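# Swap the empty rack bin for its matching full bin

## Task

Among the bins sitting in the three racks along the table, exactly one has nothing in it. Take that empty bin out and set it upright on its base, entirely on the returns board, which is the bare board at the +y end of the table. Then, from the other board, pick the waiting bin whose label number matches the number on the strip above the bay you just emptied. Put it in that bay so it lies flat on the shelf behind the shelf's lip, with its open front facing outward and its parts still inside. If any other rack bin gets pushed out of place, return it to its own spot in its rack, flat behind its shelf lip, or the task counts as failed.

## Robot and tools

Robot: two arms, left_arm and right_arm, each riding its own carriage on one floor track along y at x = 0. left_rail carries left_arm and is always the +y carriage; right_rail carries right_arm. Each base sits at x = 0, y = its carriage's position_m, z = 0.03 m, facing +x. left_arm has a left hand, right_arm a right hand (mirror images), each with index, middle and ring fingers plus a thumb.

Scene frame (used by all reported positions): fixed to the table, table top at z = 0, +z up, +x the direction the arms face, +y to their left, y = 0 at track middle. The table starts at x = 0.31 m.

Hand point frame: +z runs along the straight fingers toward the tips, +y points out of the palm face, +x goes across the palm away from the thumb on the right hand (toward the thumb on the left hand). A rigid mast near the wrist on the palm side can collide with things.

execute_actions: argument actions, a list run in order; optional cameras (names, ["all"], or []). Each action may hold rows, steps, until, and device keys left_rail / right_rail. rows: 1 to 15 rows, each applied for one control step of 1/30 s. Every row is a single list of 48 numbers, all in [-1, 1], covering both arms: first left_arm dx, dy, dz, rx, ry, rz, then 16 left_gripper hinge numbers (index_mcp, index_abd, index_pip, index_dip, middle_mcp, middle_abd, middle_pip, middle_dip, ring_mcp, ring_abd, ring_pip, ring_dip, thumb_cmc, thumb_axl, thumb_mcp, thumb_ipl), then current_limit and speed; then the same 24 for right_arm/right_gripper. The six pose numbers are offsets, not a pose: they are measured from that arm's Hand target as it stood when the action began, along that Hand target's own axes, and every row of the action refers back to that same start. Scale: 1.0 equals 0.6 m for dx, dy, dz and 180 degrees for rx, ry, rz (one rotation vector). All zeros re-commands the current Hand target. Hinge numbers are absolute goal angles, scaled between each hinge's two stops; moving toward -1 curls fingers and brings the thumb round in front of the palm. current_limit maps -1..+1 to 0..550 mA; speed sets motor rate as (speed+1)/2 of 8.5 rad/s. Initially +0.4 and -0.6. Zeros in hand columns are real goals, so to keep a hand as is, resend its hand_goal, hand_current_limit and hand_speed. steps: 1 to 450 control steps, default 15, at least one per row; after the last row the arm keeps heading to that last target. Ramp offsets gradually (about 0.01 more per row) for gentle motion.

Carriage commands inside an action: {"left_rail": {"position_m": ...}} is an absolute place on the track (left_rail -1.1 to 2, right_rail -2 to 1.1 m); also speed_m_s (0.01 to 1) and acceleration_factor (0.1 to 1), or {"stop": true}. Keep carriages roughly 0.98 m apart or more. Wait for arrival with an action like {"steps": n, "until": {"left_rail": {"position_status": ["!=", "moving"]}}}. until also accepts {"all": {"status": "ended"}} or {"any": ...}. A bad value refuses the whole call.

move: target is one 48-number row (or up to 15 rows) laid out exactly as above, offsets from the current Hand targets; the hand travels a straight path. speed in m/s, 0.002 to 3.2, default 0.25. blend in m rounds corners in a list. stop_force in N, 4 to 120, ends an arm's path when its wrist sensor feels that much push; zero chooses whether to re-zero first; blocking=false returns early (not with stop_force). Result adds a move: line such as done, off_target, held, fault, with limits like paced or held.

wait: seconds 0 to 10, everything keeps its last command. stop: brakes a running move. zoom_image: camera plus region [x0, y0, x1, y1] in pixels, at most 504 each way, of the latest image. zero_wrist_force: arm name. finished_scene: scene number; irreversible.

Cameras: cam_high, cam_low, cam_bench_left, cam_bench_right, cam_left_wrist, cam_right_wrist, all 672x504.

Results: end_effector_position (m) and end_effector_quat_wxyz in the scene frame; Hand target (what next offsets count from); Joint positions per arm: rail, shoulder pan, shoulder lift, elbow, wrist 1, wrist 2, wrist 3; joint torques; Wrist force/torque in end-effector axes; hand_goal, hand_measured, hand_current_ma, hand_state (moving, goal, blocked, overload); rail position_m, position_status (moving, done, contact_stop, time_out, stopped, stopped_with_arm, stopped_for_other_arm, stopped_for_other_carriage) and position_answer (taken, not_taken). "pose unreachable" means that arm dropped its target. MOTOR HOT warns of heating.

Cautions: arms are stiff; commanding past a firm contact can trip a fault (torque limits, or about 150 N net force) that freezes the arm for 10 s. Never let the arms or hands touch each other. Do not drop parts or bins, let anything fall off the table, slam or shove hard. Motors sitting at 495 mA or more for 5 s shut down; gripping too long or holding loads heats motors. Avoid paths passing close to an arm's own base. Reported positions may be off by a few centimetres. Let carriages finish driving before placing a hand at scene points or ending the scene.

Each tool is called after "Call:" as a command line: name --argument value for each argument, lists and objects as JSON in quotes; but a table of rows of numbers goes row by row, as --pt "numbers of a row", without its own name.

## Session

Call:
execute_actions --actions '[]'

Scene clock: 0.00 s.
left_arm: end_effector_position=(+0.4214, +1.4906, +0.2600) hand_goal=(+0.754, +0.000, +0.576, +0.696, +0.754, +0.000, +0.576, +0.696, +0.754, +0.000, +0.576, +0.696, +0.714, +0.678, +0.226, +0.168) hand_measured=(+0.754, +0.000, +0.576, +0.696, +0.754, +0.000, +0.576, +0.696, +0.754, +0.000, +0.576, +0.696, +0.714, +0.678, +0.226, +0.168) hand_current_ma=(+0, +0, +0, +0, +0, +0, +0, +0, +0, +0, +0, +0, +0, +0, +0, +0) hand_state=(goal, goal, goal, goal, goal, goal, goal, goal, goal, goal, goal, goal, goal, goal, goal, goal) hand_current_limit=0.40 hand_speed=-0.60 end_effector_quat_wxyz=(+0.000, +1.000, +0.000, +0.000) | right_arm: end_effector_position=(+0.4214, -1.3405, +0.2600) hand_goal=(+0.754, +0.000, +0.576, +0.696, +0.754, +0.000, +0.576, +0.696, +0.754, +0.000, +0.576, +0.696, +0.714, +0.678, +0.226, +0.168) hand_measured=(+0.754, +0.000, +0.576, +0.696, +0.754, +0.000, +0.576, +0.696, +0.754, +0.000, +0.576, +0.696, +0.714, +0.678, +0.226, +0.168) hand_current_ma=(+0, +0, +0, +0, +0, +0, +0, +0, +0, +0, +0, +0, +0, +0, +0, +0) hand_state=(goal, goal, goal, goal, goal, goal, goal, goal, goal, goal, goal, goal, goal, goal, goal, goal) hand_current_limit=0.40 hand_speed=-0.60 end_effector_quat_wxyz=(+0.000, +0.000, +1.000, +0.000)
Joint positions: left_arm=[1.509 -0.281 -1.556 2.144 0.983 1.571 -1.851] | right_arm=[-1.492 -0.281 -1.556 2.144 0.983 1.571 1.29]
Joint velocities: within noise
Joint torques (N m): no reading
Wrist force (N): no reading
Wrist torque (N m): no reading
Wrist force, peak (N): no reading
Hand target: left_arm +0.4214, +1.4906, +0.2600; +0.000, +1.000, +0.000, +0.000 | right_arm +0.4214, -1.3405, +0.2600; +0.000, +0.000, +1.000, +0.000
left_rail: position_m=1.509 position_status=done
right_rail: position_m=-1.492 position_status=done

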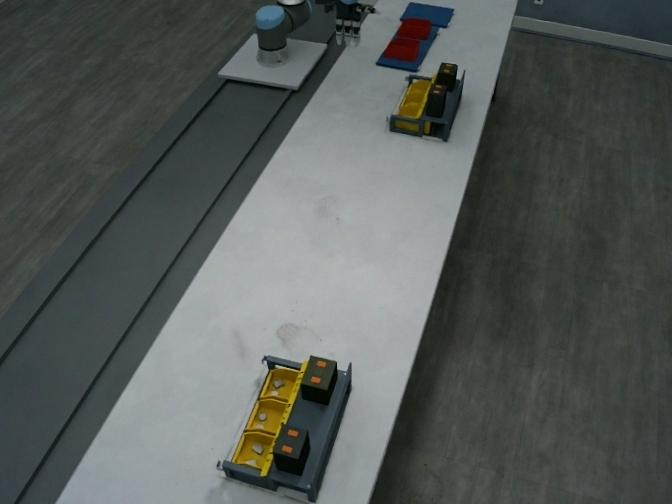

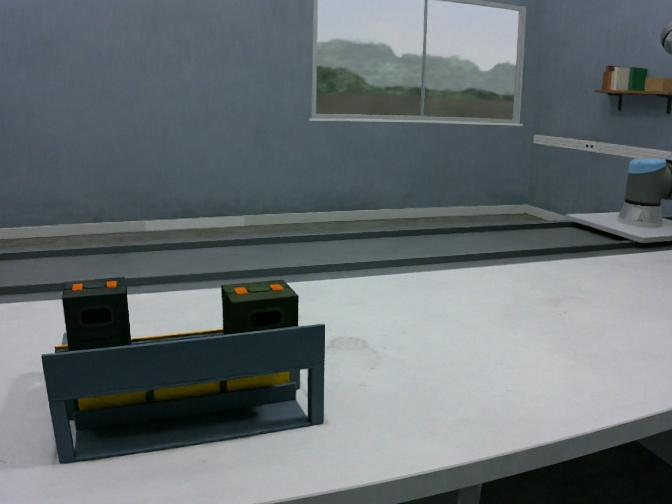

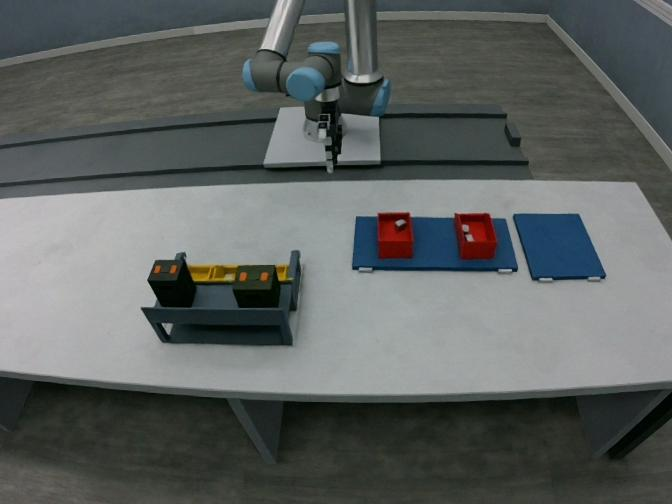

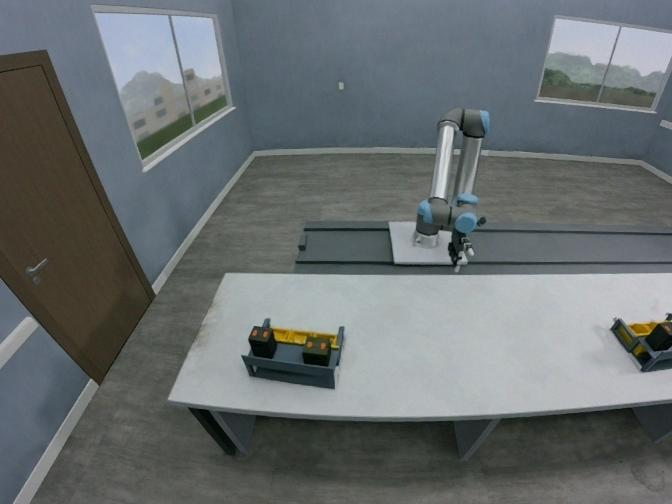

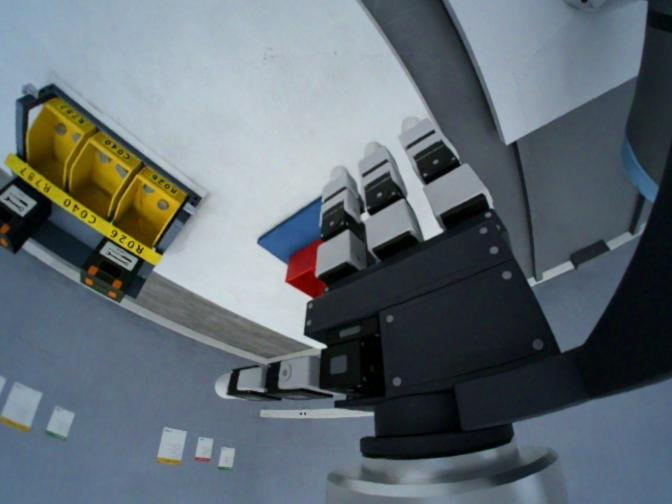

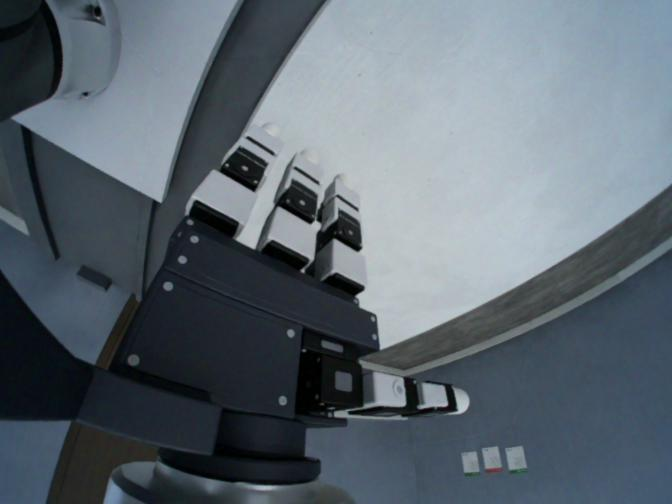

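Call:
zoom_image --camera "cam_high" --region '[200, 330, 380, 504]'

Call:
zoom_image --camera "cam_high" --region '[360, 0, 500, 150]'

Call:
zoom_image --camera "cam_bench_right" --region '[230, 300, 360, 400]'

Call:
zoom_image --camera "cam_bench_left" --region '[330, 190, 630, 300]'

Call:
zoom_image --camera "cam_bench_left" --region '[130, 230, 320, 360]'

Call:
zoom_image --camera "cam_left_wrist" --region '[0, 70, 220, 300]'

Call:
zoom_image --camera "cam_bench_right" --region '[590, 300, 672, 380]'

Scaled by 2.800.

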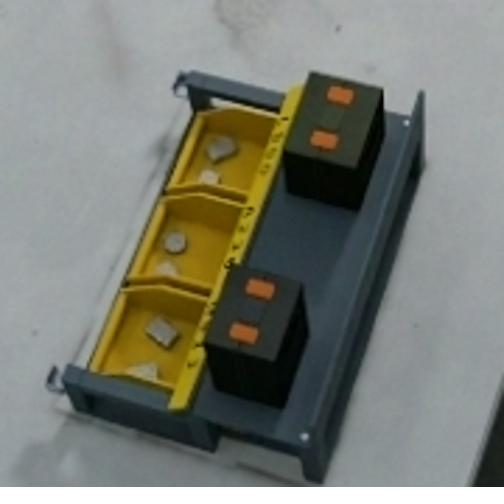

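Scaled by 3.360.

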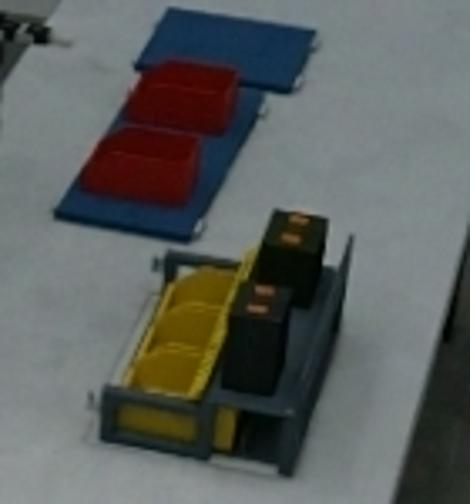

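Scaled by 3.877.

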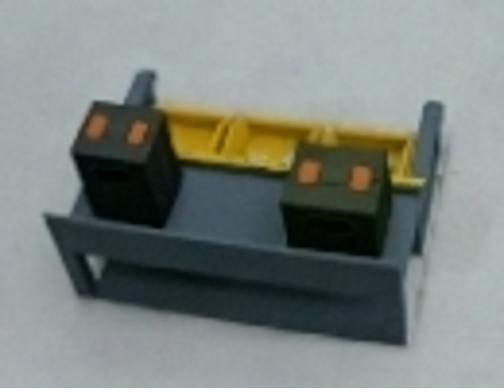

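Scaled by 1.680.

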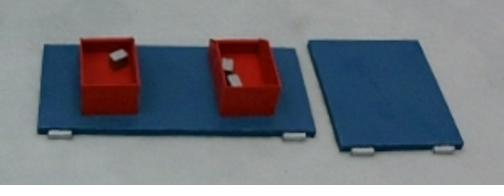

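Scaled by 2.653.

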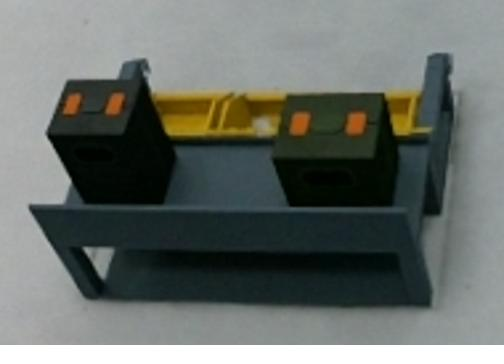

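Scaled by 2.191 from the camera's 672x504 image, which has a finer 960x720 frame.

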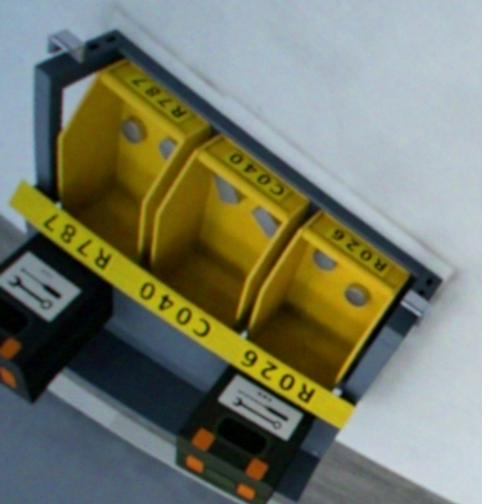

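Scaled by 6.146.

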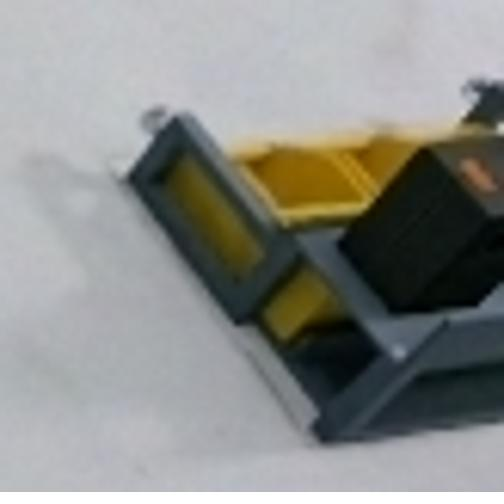

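Call:
execute_actions --actions '[{"left_rail":{"position_m":2.0},"right_rail":{"position_m":-2.0},"steps":2}]' --cameras '[]'

Call:
move --target '[-0.12,-0.163,-0.2,0,0,0,0.754,0,0.576,0.696,0.754,0,0.576,0.696,0.754,0,0.576,0.696,0.714,0.678,0.226,0.168,0.4,-0.6,-0.264,-0.845,-0.283,0,0,0,0.754,0,0.576,0.696,0.754,0,0.576,0.696,0.754,0,0.576,0.696,0.714,0.678,0.226,0.168,0.4,-0.6]' --cameras '["all"]'

Scene clock: 95.17 s.
left_arm: end_effector_position=(+0.4214, +1.9811, +0.2600) hand_goal=(+0.754, +0.000, +0.576, +0.696, +0.754, +0.000, +0.576, +0.696, +0.754, +0.000, +0.576, +0.696, +0.714, +0.678, +0.226, +0.168) hand_measured=(+0.754, +0.000, +0.576, +0.696, +0.754, +0.000, +0.576, +0.696, +0.754, +0.000, +0.576, +0.696, +0.714, +0.678, +0.224, +0.168) hand_current_ma=(-1, +0, +1, +0, -1, +0, +1, +0, -1, +0, +1, +0, +0, -1, -4, +0) hand_state=(goal, goal, goal, goal, goal, goal, goal, goal, goal, goal, goal, goal, goal, goal, goal, goal) hand_current_limit=0.40 hand_speed=-0.60 end_effector_quat_wxyz=(+0.000, +1.000, +0.000, +0.000) | right_arm: end_effector_position=(+0.4214, -1.8484, +0.2600) hand_goal=(+0.754, +0.000, +0.576, +0.696, +0.754, +0.000, +0.576, +0.696, +0.754, +0.000, +0.576, +0.696, +0.714, +0.678, +0.226, +0.168) hand_measured=(+0.754, +0.000, +0.576, +0.696, +0.754, +0.000, +0.576, +0.696, +0.754, +0.000, +0.576, +0.696, +0.714, +0.678, +0.224, +0.168) hand_current_ma=(+0, +0, +0, +0, +0, +0, +0, +0, +0, +0, +0, +0, +0, +0, -2, +0) hand_state=(goal, goal, goal, goal, goal, goal, goal, goal, goal, goal, goal, goal, goal, goal, goal, goal) hand_current_limit=0.40 hand_speed=-0.60 end_effector_quat_wxyz=(+0.000, +0.000, +1.000, +0.000)
Joint positions: left_arm=[2 -0.28 -1.556 2.144 0.983 1.571 -1.851] | right_arm=[-2 -0.28 -1.556 2.144 0.983 1.571 1.29]
Joint torques (N m): left_arm=[2.57 -35.46 -34.49 4.01 0.1 -0.34] | right_arm=[-0.39 -32.7 -33.58 4.52 0.39 0.4]
Wrist force (N): left_arm=[-0.2 -0.7 0.2] | right_arm=[0.2 0.0 0.2]
Wrist torque (N m): left_arm=[-0.11 0.03 0.00] | right_arm=[-0.02 -0.03 0.01]
Wrist force, peak (N): left_arm=[-0.2 -2.1 0.3] | right_arm=[0.2 -1.9 -0.3]
Hand target: left_arm +0.4214, +1.9811, +0.2600; +0.000, +1.000, +0.000, +0.000 | right_arm +0.4214, -1.8484, +0.2600; +0.000, +0.000, +1.000, +0.000
left_rail: position_m=2.000 position_status=done
right_rail: position_m=-2.000 position_status=done
No camera images: "cameras" was empty.

Scene clock: 98.07 s.
left_arm: end_effector_position=(+0.3494, +2.0789, +0.3800) hand_goal=(+0.754, +0.000, +0.576, +0.696, +0.754, +0.000, +0.576, +0.696, +0.754, +0.000, +0.576, +0.696, +0.714, +0.678, +0.226, +0.168) hand_measured=(+0.754, +0.000, +0.576, +0.696, +0.754, +0.000, +0.576, +0.696, +0.754, +0.000, +0.576, +0.696, +0.714, +0.678, +0.224, +0.168) hand_current_ma=(-1, +0, +1, +0, -1, +0, +1, +0, -1, +0, +1, +0, +0, -1, -4, +0) hand_state=(goal, goal, goal, goal, goal, goal, goal, goal, goal, goal, goal, goal, goal, goal, goal, goal) hand_current_limit=0.40 hand_speed=-0.60 end_effector_quat_wxyz=(+0.000, +1.000, +0.000, +0.000) | right_arm: end_effector_position=(+0.5798, -2.3553, +0.4298) hand_goal=(+0.754, +0.000, +0.576, +0.696, +0.754, +0.000, +0.576, +0.696, +0.754, +0.000, +0.576, +0.696, +0.714, +0.678, +0.226, +0.168) hand_measured=(+0.754, +0.000, +0.576, +0.696, +0.754, +0.000, +0.576, +0.696, +0.754, +0.000, +0.576, +0.696, +0.714, +0.678, +0.224, +0.168) hand_current_ma=(+0, +0, +0, +0, +0, +0, +0, +0, +0, +0, +0, +0, +0, +0, -2, +0) hand_state=(goal, goal, goal, goal, goal, goal, goal, goal, goal, goal, goal, goal, goal, goal, goal, goal) hand_current_limit=0.40 hand_speed=-0.60 end_effector_quat_wxyz=(+0.000, +0.000, +1.000, +0.000)
Joint positions: left_arm=[2 -0.031 -1.732 2.069 1.234 1.571 -1.602] | right_arm=[-2 -0.917 -1.16 1.328 1.402 1.571 0.654]
Joint torques (N m): left_arm=[13.11 -36.03 -54.55 6.43 3.02 2.97] | right_arm=[-10.87 -61.04 -48.59 8.01 3.16 -1.3]
Wrist force (N): left_arm=[-0.3 -0.3 0.4] | right_arm=[0.6 -0.5 -0.4]
Wrist torque (N m): left_arm=[-0.08 0.05 -0.16] | right_arm=[-0.03 -0.08 0.08]
Wrist force, peak (N): left_arm=[-0.7 -0.8 0.3] | right_arm=[0.3 -2.0 -0.9]
Hand target: left_arm +0.3494, +2.0789, +0.3800; +0.000, +1.000, +0.000, +0.000 | right_arm +0.5798, -2.3554, +0.4299; +0.000, +0.000, +1.000, +0.000
Off the commanded pose: left_arm 0.000 m, 0 deg | right_arm 0.000 m, 0 deg.
left_rail: position_m=2.000 position_status=done
right_rail: position_m=-2.000 position_status=done
move: done
camera_calibration:
cam_left_wrist: T_world_to_cam=[[-0.781123, 0.624326, 0.00795909, -1.05848], [0.416947, 0.512088, 0.750947, -1.54516], [0.46476, 0.5899, -0.660315, -1.01227], [0, 0, 0, 1]] pos_world=[0.287914, 2.04923, 0.500342]
cam_right_wrist: T_world_to_cam=[[0.7793, 0.626617, -0.00659587, 1.05928], [0.442949, -0.543373, 0.713121, -1.88968], [0.443269, -0.558656, -0.70101, -1.14483], [0, 0, 0, 1]] pos_world=[0.519007, -2.33013, 0.552017]

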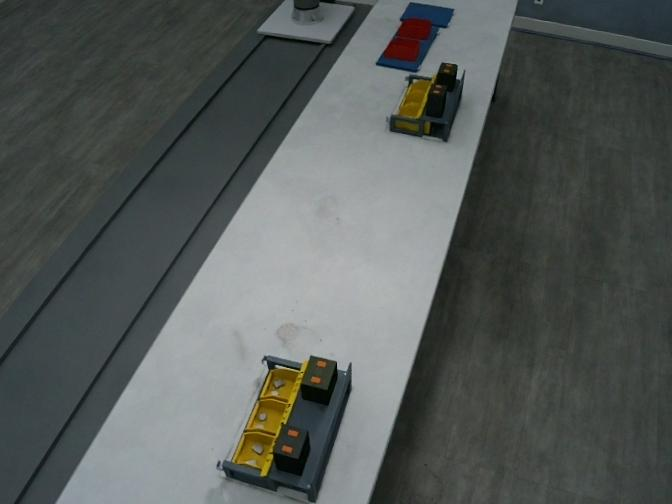

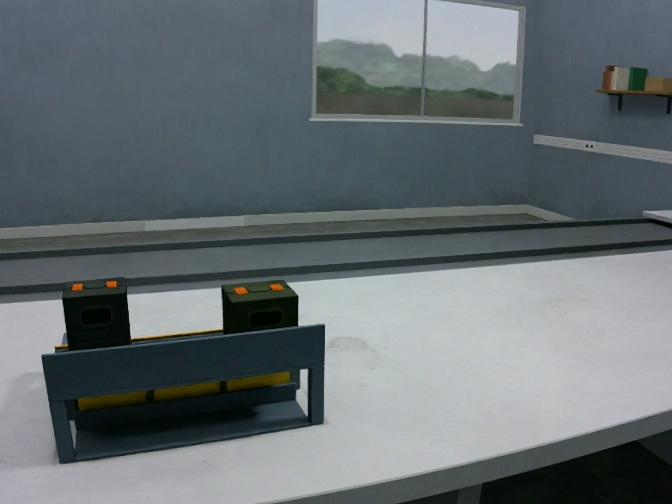

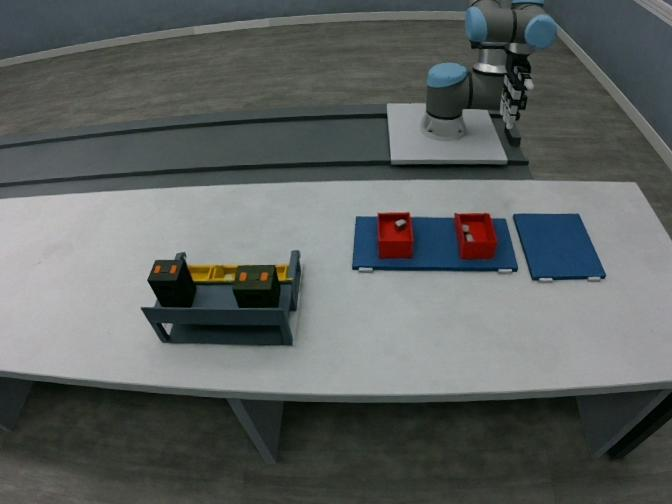

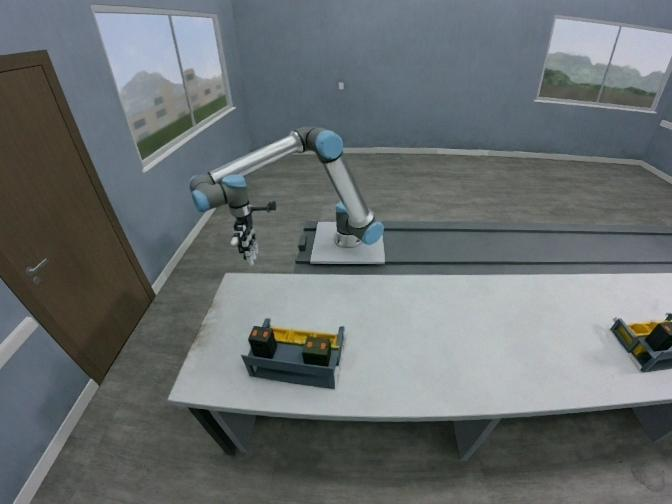

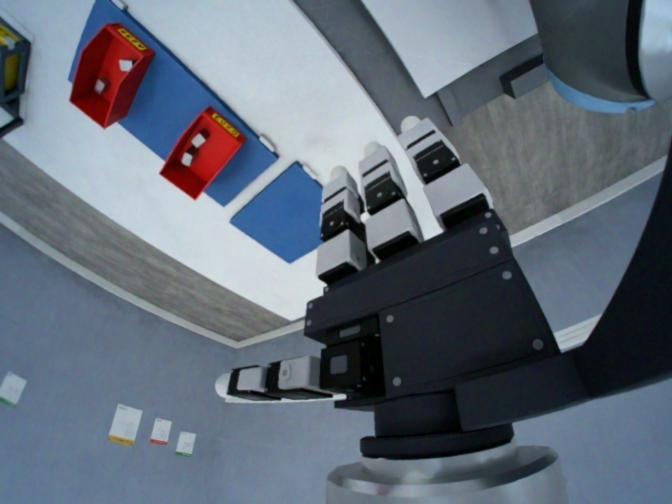

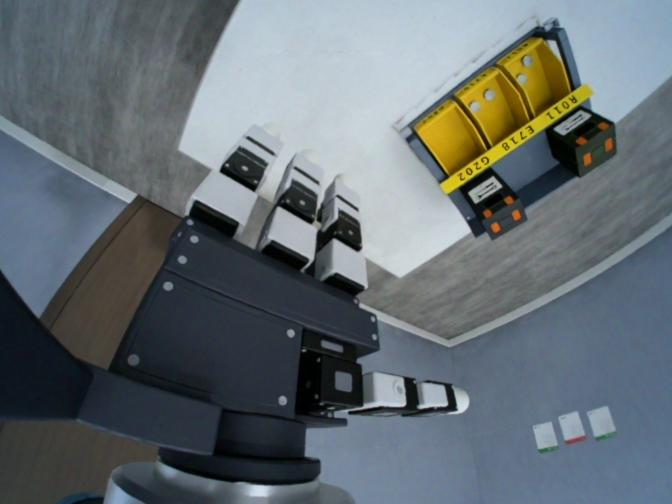

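Call:
zoom_image --camera "cam_right_wrist" --region '[390, 0, 640, 250]'

Call:
zoom_image --camera "cam_left_wrist" --region '[60, 10, 160, 110]'

Call:
zoom_image --camera "cam_left_wrist" --region '[150, 90, 270, 210]'

Scaled by 2.016 from the camera's 672x504 image, which has a finer 960x720 frame.

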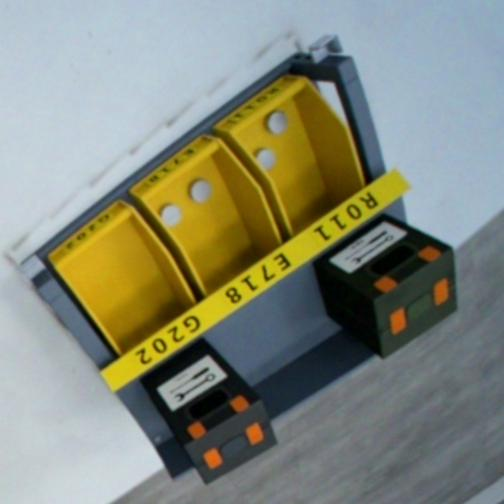

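Scaled by 5.040 from the camera's 672x504 image, which has a finer 960x720 frame.

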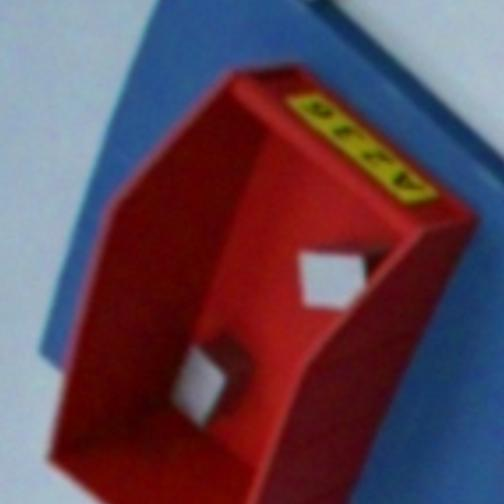

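Scaled by 4.200 from the camera's 672x504 image, which has a finer 960x720 frame.

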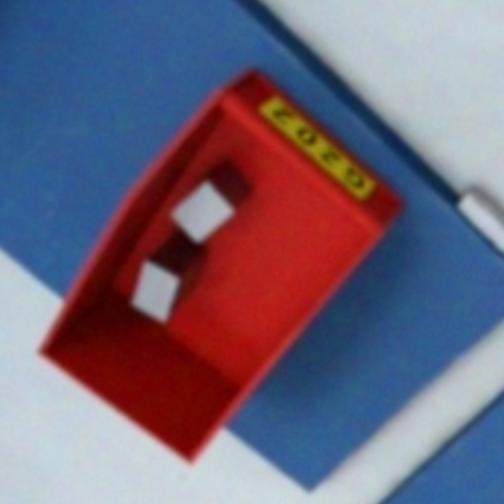

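Call:
move --target '[0,0,0,0,0,0,0.754,0,0.576,0.696,0.754,0,0.576,0.696,0.754,0,0.576,0.696,0.714,0.678,0.226,0.168,0.4,-0.6,0.043,-0.05,0.342,0,-0.167,0,0.754,0,0.576,0.696,0.754,0,0.576,0.696,0.754,0,0.576,0.696,0.714,0.678,0.226,0.168,0.4,-0.6]' --cameras '["cam_right_wrist"]'

Call:
zoom_image --camera "cam_right_wrist" --region '[380, 20, 630, 270]'

Scene clock: 200.63 s.
left_arm: end_effector_position=(+0.3494, +2.0789, +0.3800) hand_goal=(+0.754, +0.000, +0.576, +0.696, +0.754, +0.000, +0.576, +0.696, +0.754, +0.000, +0.576, +0.696, +0.714, +0.678, +0.226, +0.168) hand_measured=(+0.754, +0.000, +0.576, +0.696, +0.754, +0.000, +0.576, +0.696, +0.754, +0.000, +0.576, +0.696, +0.714, +0.678, +0.224, +0.168) hand_current_ma=(-1, +0, +1, +0, -1, +0, +1, +0, -1, +0, +1, +0, +0, -1, -4, +0) hand_state=(goal, goal, goal, goal, goal, goal, goal, goal, goal, goal, goal, goal, goal, goal, goal, goal) hand_current_limit=0.40 hand_speed=-0.60 end_effector_quat_wxyz=(+0.000, +1.000, +0.000, +0.000) | right_arm: end_effector_position=(+0.5540, -2.3854, +0.2247) hand_goal=(+0.754, +0.000, +0.576, +0.696, +0.754, +0.000, +0.576, +0.696, +0.754, +0.000, +0.576, +0.696, +0.714, +0.678, +0.226, +0.168) hand_measured=(+0.754, +0.000, +0.576, +0.696, +0.754, +0.000, +0.576, +0.696, +0.754, +0.000, +0.576, +0.696, +0.714, +0.678, +0.224, +0.168) hand_current_ma=(+0, +0, +0, +0, +0, +0, +0, +0, +0, +0, +0, +0, +0, +0, -2, +0) hand_state=(goal, goal, goal, goal, goal, goal, goal, goal, goal, goal, goal, goal, goal, goal, goal, goal) hand_current_limit=0.40 hand_speed=-0.60 end_effector_quat_wxyz=(+0.259, +0.000, +0.966, +0.000)
Joint positions: left_arm=[2 -0.031 -1.732 2.068 1.234 1.571 -1.602] | right_arm=[-2 -1.136 -1.165 1.756 0.74 1.099 0.493]
Joint torques (N m): left_arm=[13.73 -36.23 -54.26 6.48 2.91 3.05] | right_arm=[-10.17 -56.23 -25.51 0.22 -3.97 -1.04]
Wrist force (N): left_arm=[-0.2 0.0 0.2] | right_arm=[-0.4 0.1 -0.4]
Wrist torque (N m): left_arm=[-0.04 0.03 -0.15] | right_arm=[0.10 0.08 0.05]
Wrist force, peak (N): left_arm=[-0.7 0.0 0.6] | right_arm=[0.4 -0.3 -1.6]
Hand target: left_arm +0.3494, +2.0789, +0.3800; +0.000, +1.000, +0.000, +0.000 | right_arm +0.5540, -2.3854, +0.2247; +0.259, +0.000, +0.966, +0.000
Off the commanded pose: left_arm 0.000 m, 0 deg | right_arm 0.000 m, 0 deg.
left_rail: position_m=2.000 position_status=done
right_rail: position_m=-2.000 position_status=done
move: done
camera_calibration:
cam_right_wrist: T_world_to_cam=[[0.677804, 0.626646, 0.384573, 1.06524], [0.026274, -0.543366, 0.839085, -1.5457], [0.734773, -0.558631, -0.38476, -1.52645], [0, 0, 0, 1]] pos_world=[0.440182, -2.36013, 0.299987]
Images, in order (width x height): cam_right_wrist 672x504.

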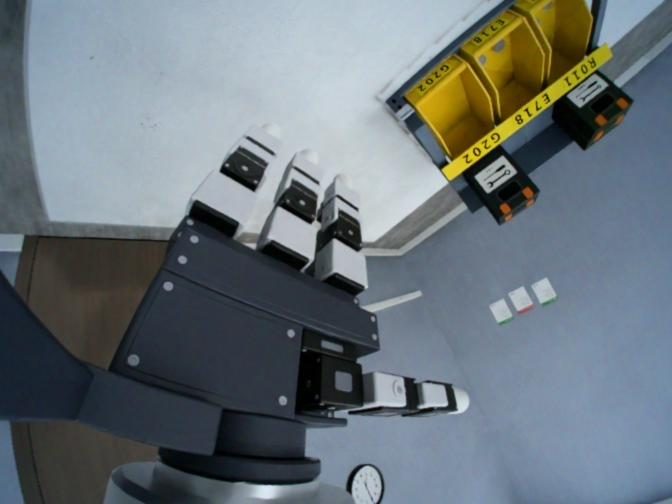

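Scaled by 2.016 from the camera's 672x504 image, which has a finer 960x720 frame.

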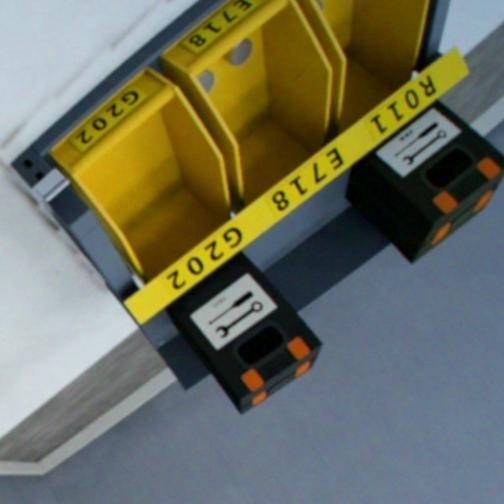

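Call:
zoom_image --camera "cam_right_wrist" --region '[370, 40, 510, 180]'

Call:
zoom_image --camera "cam_right_wrist" --region '[440, 0, 610, 130]'

Scaled by 3.600 from the camera's 672x504 image, which has a finer 960x720 frame.

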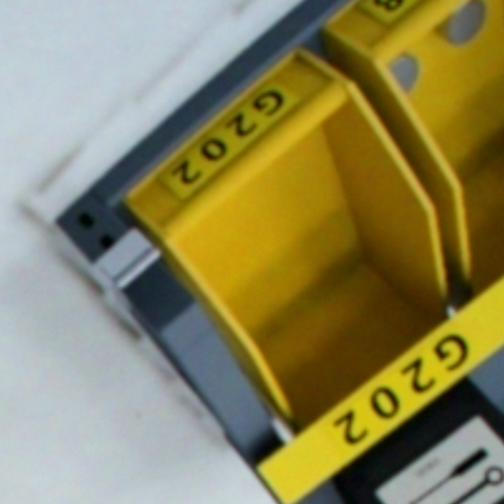

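Scaled by 2.965 from the camera's 672x504 image, which has a finer 960x720 frame.

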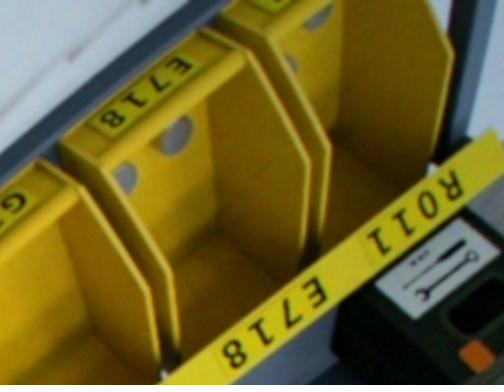

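Call:
move --target '[0,0,0,0,0,0,0.754,0,0.576,0.696,0.754,0,0.576,0.696,0.754,0,0.576,0.696,0.714,0.678,0.226,0.168,0.4,-0.6,-0.123,-0.0333,-0.100,0,0.167,0,0.754,0,0.576,0.696,0.754,0,0.576,0.696,0.754,0,0.576,0.696,0.714,0.678,0.226,0.168,0.4,-0.6]' --cameras '["cam_right_wrist"]'

Call:
zoom_image --camera "cam_right_wrist" --region '[380, 20, 560, 200]'

Scene clock: 269.77 s.
left_arm: end_effector_position=(+0.3494, +2.0789, +0.3800) hand_goal=(+0.754, +0.000, +0.576, +0.696, +0.754, +0.000, +0.576, +0.696, +0.754, +0.000, +0.576, +0.696, +0.714, +0.678, +0.226, +0.168) hand_measured=(+0.754, +0.000, +0.576, +0.696, +0.754, +0.000, +0.576, +0.696, +0.754, +0.000, +0.576, +0.696, +0.714, +0.678, +0.224, +0.168) hand_current_ma=(-1, +0, +1, +0, -1, +0, +1, +0, -1, +0, +1, +0, +0, -1, -4, +0) hand_state=(goal, goal, goal, goal, goal, goal, goal, goal, goal, goal, goal, goal, goal, goal, goal, goal) hand_current_limit=0.40 hand_speed=-0.60 end_effector_quat_wxyz=(+0.000, +1.000, +0.000, +0.000) | right_arm: end_effector_position=(+0.5878, -2.4053, +0.3135) hand_goal=(+0.754, +0.000, +0.576, +0.696, +0.754, +0.000, +0.576, +0.696, +0.754, +0.000, +0.576, +0.696, +0.714, +0.678, +0.226, +0.168) hand_measured=(+0.754, +0.000, +0.576, +0.696, +0.754, +0.000, +0.576, +0.696, +0.754, +0.000, +0.576, +0.696, +0.714, +0.678, +0.224, +0.168) hand_current_ma=(+0, +0, +0, +0, +0, +0, +0, +0, +0, +0, +0, +0, +0, +0, -2, +0) hand_state=(goal, goal, goal, goal, goal, goal, goal, goal, goal, goal, goal, goal, goal, goal, goal, goal) hand_current_limit=0.40 hand_speed=-0.60 end_effector_quat_wxyz=(+0.000, +0.000, +1.000, +0.000)
Joint positions: left_arm=[2 -0.031 -1.732 2.068 1.234 1.571 -1.602] | right_arm=[-2 -0.95 -1.048 1.372 1.247 1.571 0.621]
Joint torques (N m): left_arm=[14.11 -34.07 -54.19 6.55 3.02 3.12] | right_arm=[12.93 -69.44 -46.1 8.57 3.33 2.09]
Wrist force (N): left_arm=[-0.5 -0.4 0.3] | right_arm=[0.1 -0.2 -0.5]
Wrist torque (N m): left_arm=[-0.09 0.07 -0.18] | right_arm=[0.01 -0.03 -0.13]
Wrist force, peak (N): left_arm=[-0.4 -0.7 0.5] | right_arm=[-0.3 -0.5 -0.9]
Hand target: left_arm +0.3494, +2.0789, +0.3800; +0.000, +1.000, +0.000, +0.000 | right_arm +0.5878, -2.4054, +0.3136; +0.000, +0.000, +1.000, +0.000
Off the commanded pose: left_arm 0.000 m, 0 deg | right_arm 0.000 m, 0 deg.
left_rail: position_m=2.000 position_status=done
right_rail: position_m=-2.000 position_status=done
move: done
camera_calibration:
cam_right_wrist: T_world_to_cam=[[0.7793, 0.626618, -0.00648576, 1.08356], [0.442837, -0.543357, 0.713203, -1.83739], [0.443381, -0.558671, -0.700928, -1.25797], [0, 0, 0, 1]] pos_world=[0.527006, -2.38013, 0.435718]
Images, in order (width x height): cam_right_wrist 672x504.

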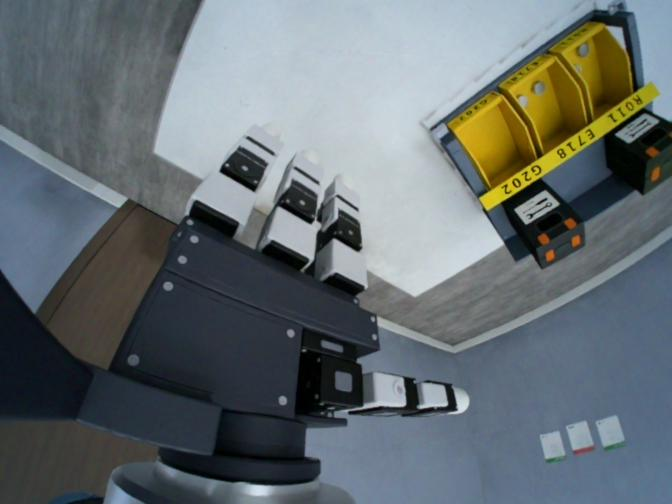

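Scaled by 2.800 from the camera's 672x504 image, which has a finer 960x720 frame.

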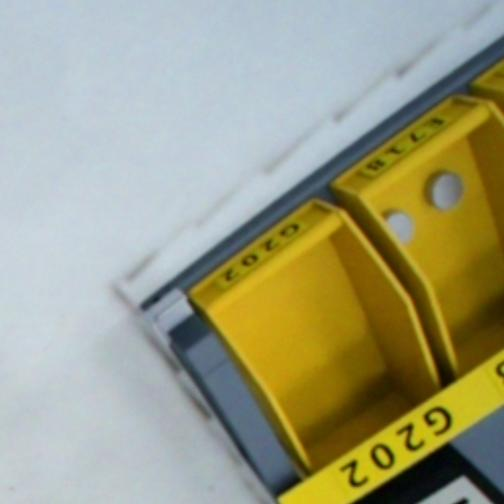

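Call:
execute_actions --actions '[]' --cameras '["cam_high","cam_low","cam_bench_left","cam_bench_right"]'

Call:
zoom_image --camera "cam_high" --region '[380, 55, 480, 150]'

Call:
zoom_image --camera "cam_low" --region '[30, 260, 340, 480]'

Call:
zoom_image --camera "cam_high" --region '[200, 340, 360, 504]'

Call:
zoom_image --camera "cam_bench_right" --region '[235, 310, 355, 395]'

Scene clock: 477.00 s.
left_arm: end_effector_position=(+0.3494, +2.0789, +0.3800) hand_goal=(+0.754, +0.000, +0.576, +0.696, +0.754, +0.000, +0.576, +0.696, +0.754, +0.000, +0.576, +0.696, +0.714, +0.678, +0.226, +0.168) hand_measured=(+0.754, +0.000, +0.576, +0.696, +0.754, +0.000, +0.576, +0.696, +0.754, +0.000, +0.576, +0.696, +0.714, +0.678, +0.224, +0.168) hand_current_ma=(-1, +0, +1, +0, -1, +0, +1, +0, -1, +0, +1, +0, +0, -1, -4, +0) hand_state=(goal, goal, goal, goal, goal, goal, goal, goal, goal, goal, goal, goal, goal, goal, goal, goal) hand_current_limit=0.40 hand_speed=-0.60 end_effector_quat_wxyz=(+0.000, +1.000, +0.000, +0.000) | right_arm: end_effector_position=(+0.5878, -2.4053, +0.3136) hand_goal=(+0.754, +0.000, +0.576, +0.696, +0.754, +0.000, +0.576, +0.696, +0.754, +0.000, +0.576, +0.696, +0.714, +0.678, +0.226, +0.168) hand_measured=(+0.754, +0.000, +0.576, +0.696, +0.754, +0.000, +0.576, +0.696, +0.754, +0.000, +0.576, +0.696, +0.714, +0.678, +0.224, +0.168) hand_current_ma=(+0, +0, +0, +0, +0, +0, +0, +0, +0, +0, +0, +0, +0, +0, -2, +0) hand_state=(goal, goal, goal, goal, goal, goal, goal, goal, goal, goal, goal, goal, goal, goal, goal, goal) hand_current_limit=0.40 hand_speed=-0.60 end_effector_quat_wxyz=(+0.000, +0.000, +1.000, +0.000)
Joint positions: left_arm=[2 -0.031 -1.732 2.068 1.234 1.571 -1.602] | right_arm=[-2 -0.95 -1.048 1.372 1.247 1.571 0.621]
Joint velocities: within noise
Joint torques (N m): left_arm=[13.12 -33.83 -54.62 6.45 2.93 3.1] | right_arm=[12.47 -70.61 -46.36 8.18 2.92 2.07]
Wrist force (N): left_arm=[0.0 -0.4 0.3] | right_arm=[0.3 -0.5 -0.4]
Wrist torque (N m): left_arm=[-0.10 0.01 -0.14] | right_arm=[-0.04 -0.06 -0.11]
Wrist force, peak (N): left_arm=[-0.7 -0.4 0.5] | right_arm=[0.3 -0.3 -0.7]
Hand target: left_arm +0.3494, +2.0789, +0.3800; +0.000, +1.000, +0.000, +0.000 | right_arm +0.5878, -2.4054, +0.3136; +0.000, +0.000, +1.000, +0.000
Off the commanded pose: left_arm 0.000 m, 0 deg | right_arm 0.000 m, 0 deg.
left_rail: position_m=2.000 position_status=done
right_rail: position_m=-2.000 position_status=done
Images, in order (width x height): cam_high 672x504, cam_low 672x504, cam_bench_left 672x504, cam_bench_right 672x504.

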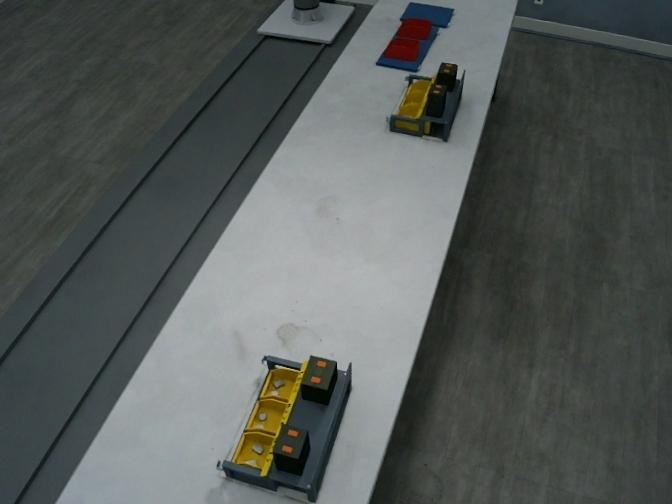

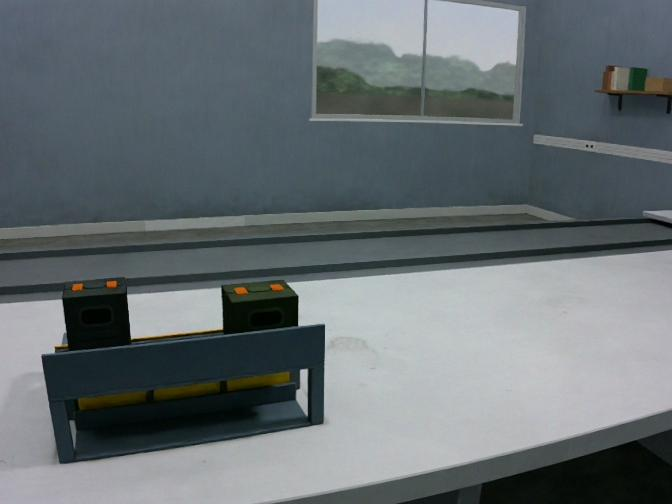

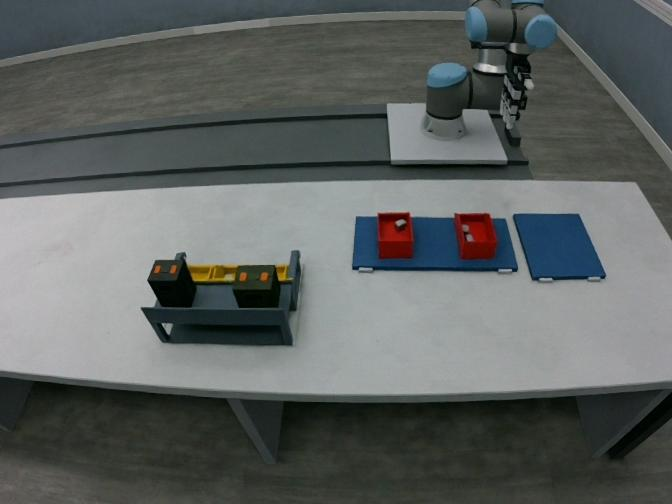

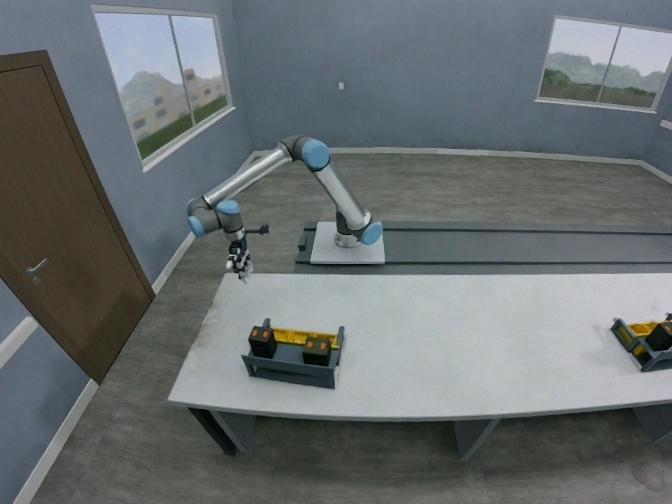

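Scaled by 5.040.

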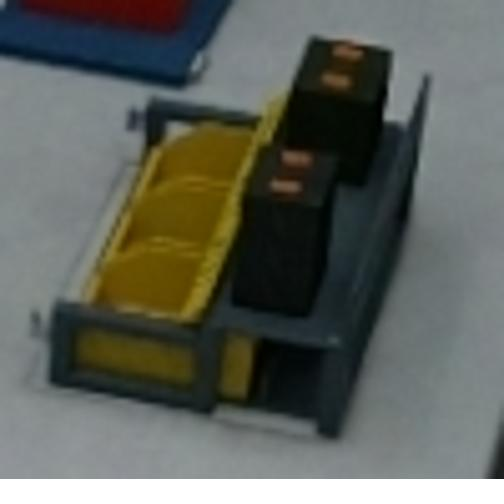

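Scaled by 1.626.

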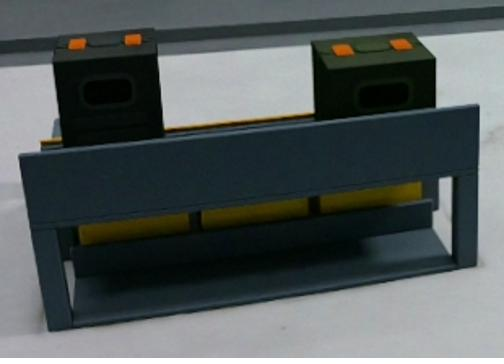

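Scaled by 3.073.

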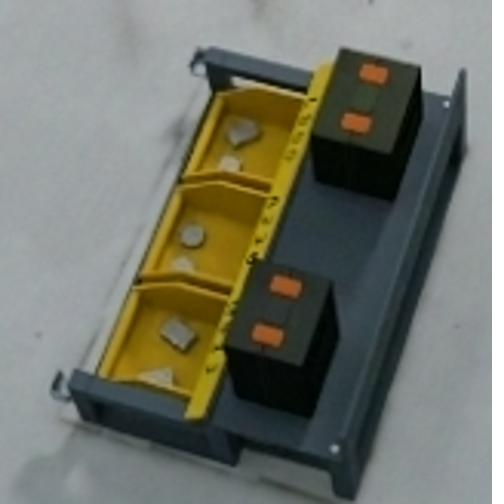

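Scaled by 4.200.

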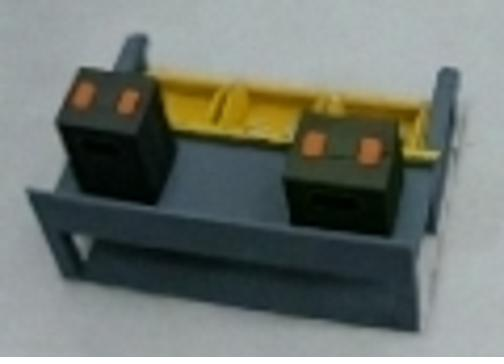

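Call:
move --target '[0,0,0,0,0,0,0.754,0,0.576,0.696,0.754,0,0.576,0.696,0.754,0,0.576,0.696,0.714,0.678,0.226,0.168,0.4,-0.6,0.015,0.017,0.398,0,-0.25,0,-0.479,0,-0.737,0.406,-0.479,0,-0.737,0.406,-0.479,0,-0.737,0.406,0.714,0.678,0.226,0.168,0.4,-0.4]' --cameras '["cam_right_wrist"]'

Call:
zoom_image --camera "cam_right_wrist" --region '[400, 0, 672, 272]'

Scene clock: 529.10 s.
left_arm: end_effector_position=(+0.3494, +2.0789, +0.3800) hand_goal=(+0.754, +0.000, +0.576, +0.696, +0.754, +0.000, +0.576, +0.696, +0.754, +0.000, +0.576, +0.696, +0.714, +0.678, +0.226, +0.168) hand_measured=(+0.754, +0.000, +0.576, +0.696, +0.754, +0.000, +0.576, +0.696, +0.754, +0.000, +0.576, +0.696, +0.714, +0.678, +0.224, +0.168) hand_current_ma=(-1, +0, +1, +0, -1, +0, +1, +0, -1, +0, +1, +0, +0, -1, -4, +0) hand_state=(goal, goal, goal, goal, goal, goal, goal, goal, goal, goal, goal, goal, goal, goal, goal, goal) hand_current_limit=0.40 hand_speed=-0.60 end_effector_quat_wxyz=(+0.000, +1.000, +0.000, +0.000) | right_arm: end_effector_position=(+0.5788, -2.3952, +0.0748) hand_goal=(-0.478, +0.000, -0.736, +0.406, -0.478, +0.000, -0.736, +0.406, -0.478, +0.000, -0.736, +0.406, +0.714, +0.678, +0.226, +0.168) hand_measured=(-0.464, +0.000, -0.732, +0.408, -0.462, +0.000, -0.734, +0.408, -0.464, +0.000, -0.732, +0.408, +0.714, +0.678, +0.224, +0.168) hand_current_ma=(+17, +0, +2, +1, +19, +0, +1, +1, +16, +0, +2, +1, +0, +0, -2, +0) hand_state=(goal, goal, goal, goal, goal, goal, goal, goal, goal, goal, goal, goal, goal, goal, goal, goal) hand_current_limit=0.40 hand_speed=-0.40 end_effector_quat_wxyz=(+0.383, +0.000, +0.924, +0.000)
Joint positions: left_arm=[2 -0.031 -1.732 2.068 1.234 1.571 -1.602] | right_arm=[-2 -1.177 -0.977 1.862 0.319 0.859 0.532]
Joint torques (N m): left_arm=[12.93 -33.44 -54.37 6.22 2.79 2.89] | right_arm=[-8.26 -62.26 -16.87 0.26 -4.43 2.11]
Wrist force (N): left_arm=[0.0 -0.1 0.3] | right_arm=[-0.2 0.4 -0.3]
Wrist torque (N m): left_arm=[-0.06 0.01 -0.13] | right_arm=[0.22 -0.11 -0.21]
Wrist force, peak (N): left_arm=[-0.6 -0.7 0.2] | right_arm=[-0.3 0.2 -1.3]
Hand target: left_arm +0.3494, +2.0789, +0.3800; +0.000, +1.000, +0.000, +0.000 | right_arm +0.5788, -2.3952, +0.0748; +0.383, +0.000, +0.924, +0.000
Off the commanded pose: left_arm 0.000 m, 0 deg | right_arm 0.000 m, 0 deg.
left_rail: position_m=2.000 position_status=done
right_rail: position_m=-2.000 position_status=done
move: done
camera_calibration:
cam_right_wrist: T_world_to_cam=[[0.555695, 0.626688, 0.546319, 1.17085], [-0.190877, -0.543396, 0.817488, -1.29863], [0.809178, -0.558554, -0.182342, -1.66593], [0, 0, 0, 1]] pos_world=[0.449518, -2.36993, 0.118189]
Images, in order (width x height): cam_right_wrist 672x504.

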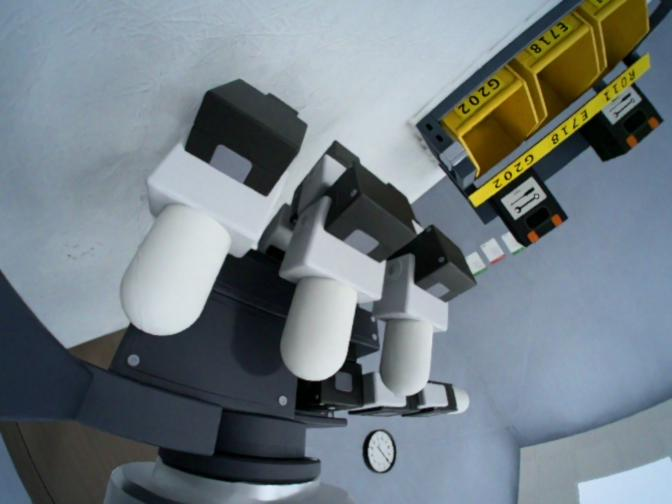

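Scaled by 1.853 from the camera's 672x504 image, which has a finer 960x720 frame.

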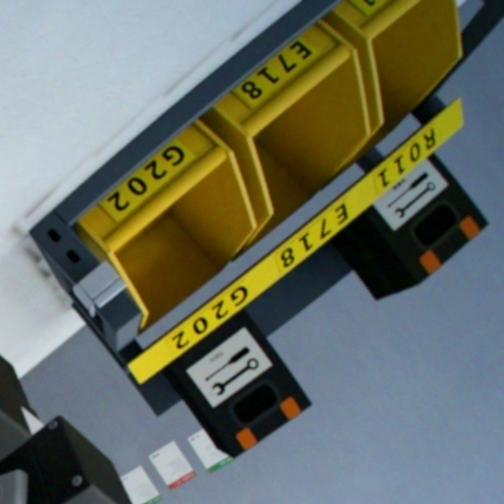

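Call:
zoom_image --camera "cam_right_wrist" --region '[405, 60, 555, 210]'

Call:
zoom_image --camera "cam_right_wrist" --region '[480, 0, 640, 160]'

Scaled by 3.360 from the camera's 672x504 image, which has a finer 960x720 frame.

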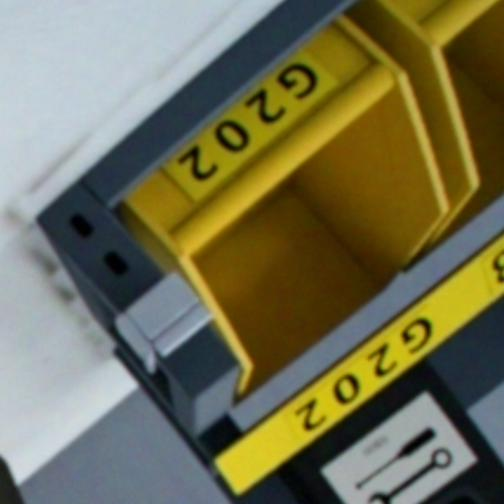

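Scaled by 3.150 from the camera's 672x504 image, which has a finer 960x720 frame.

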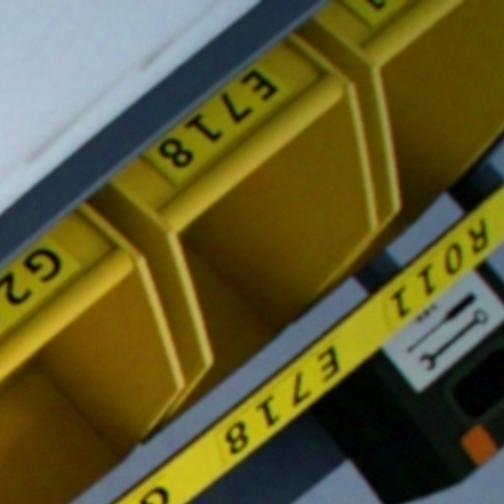

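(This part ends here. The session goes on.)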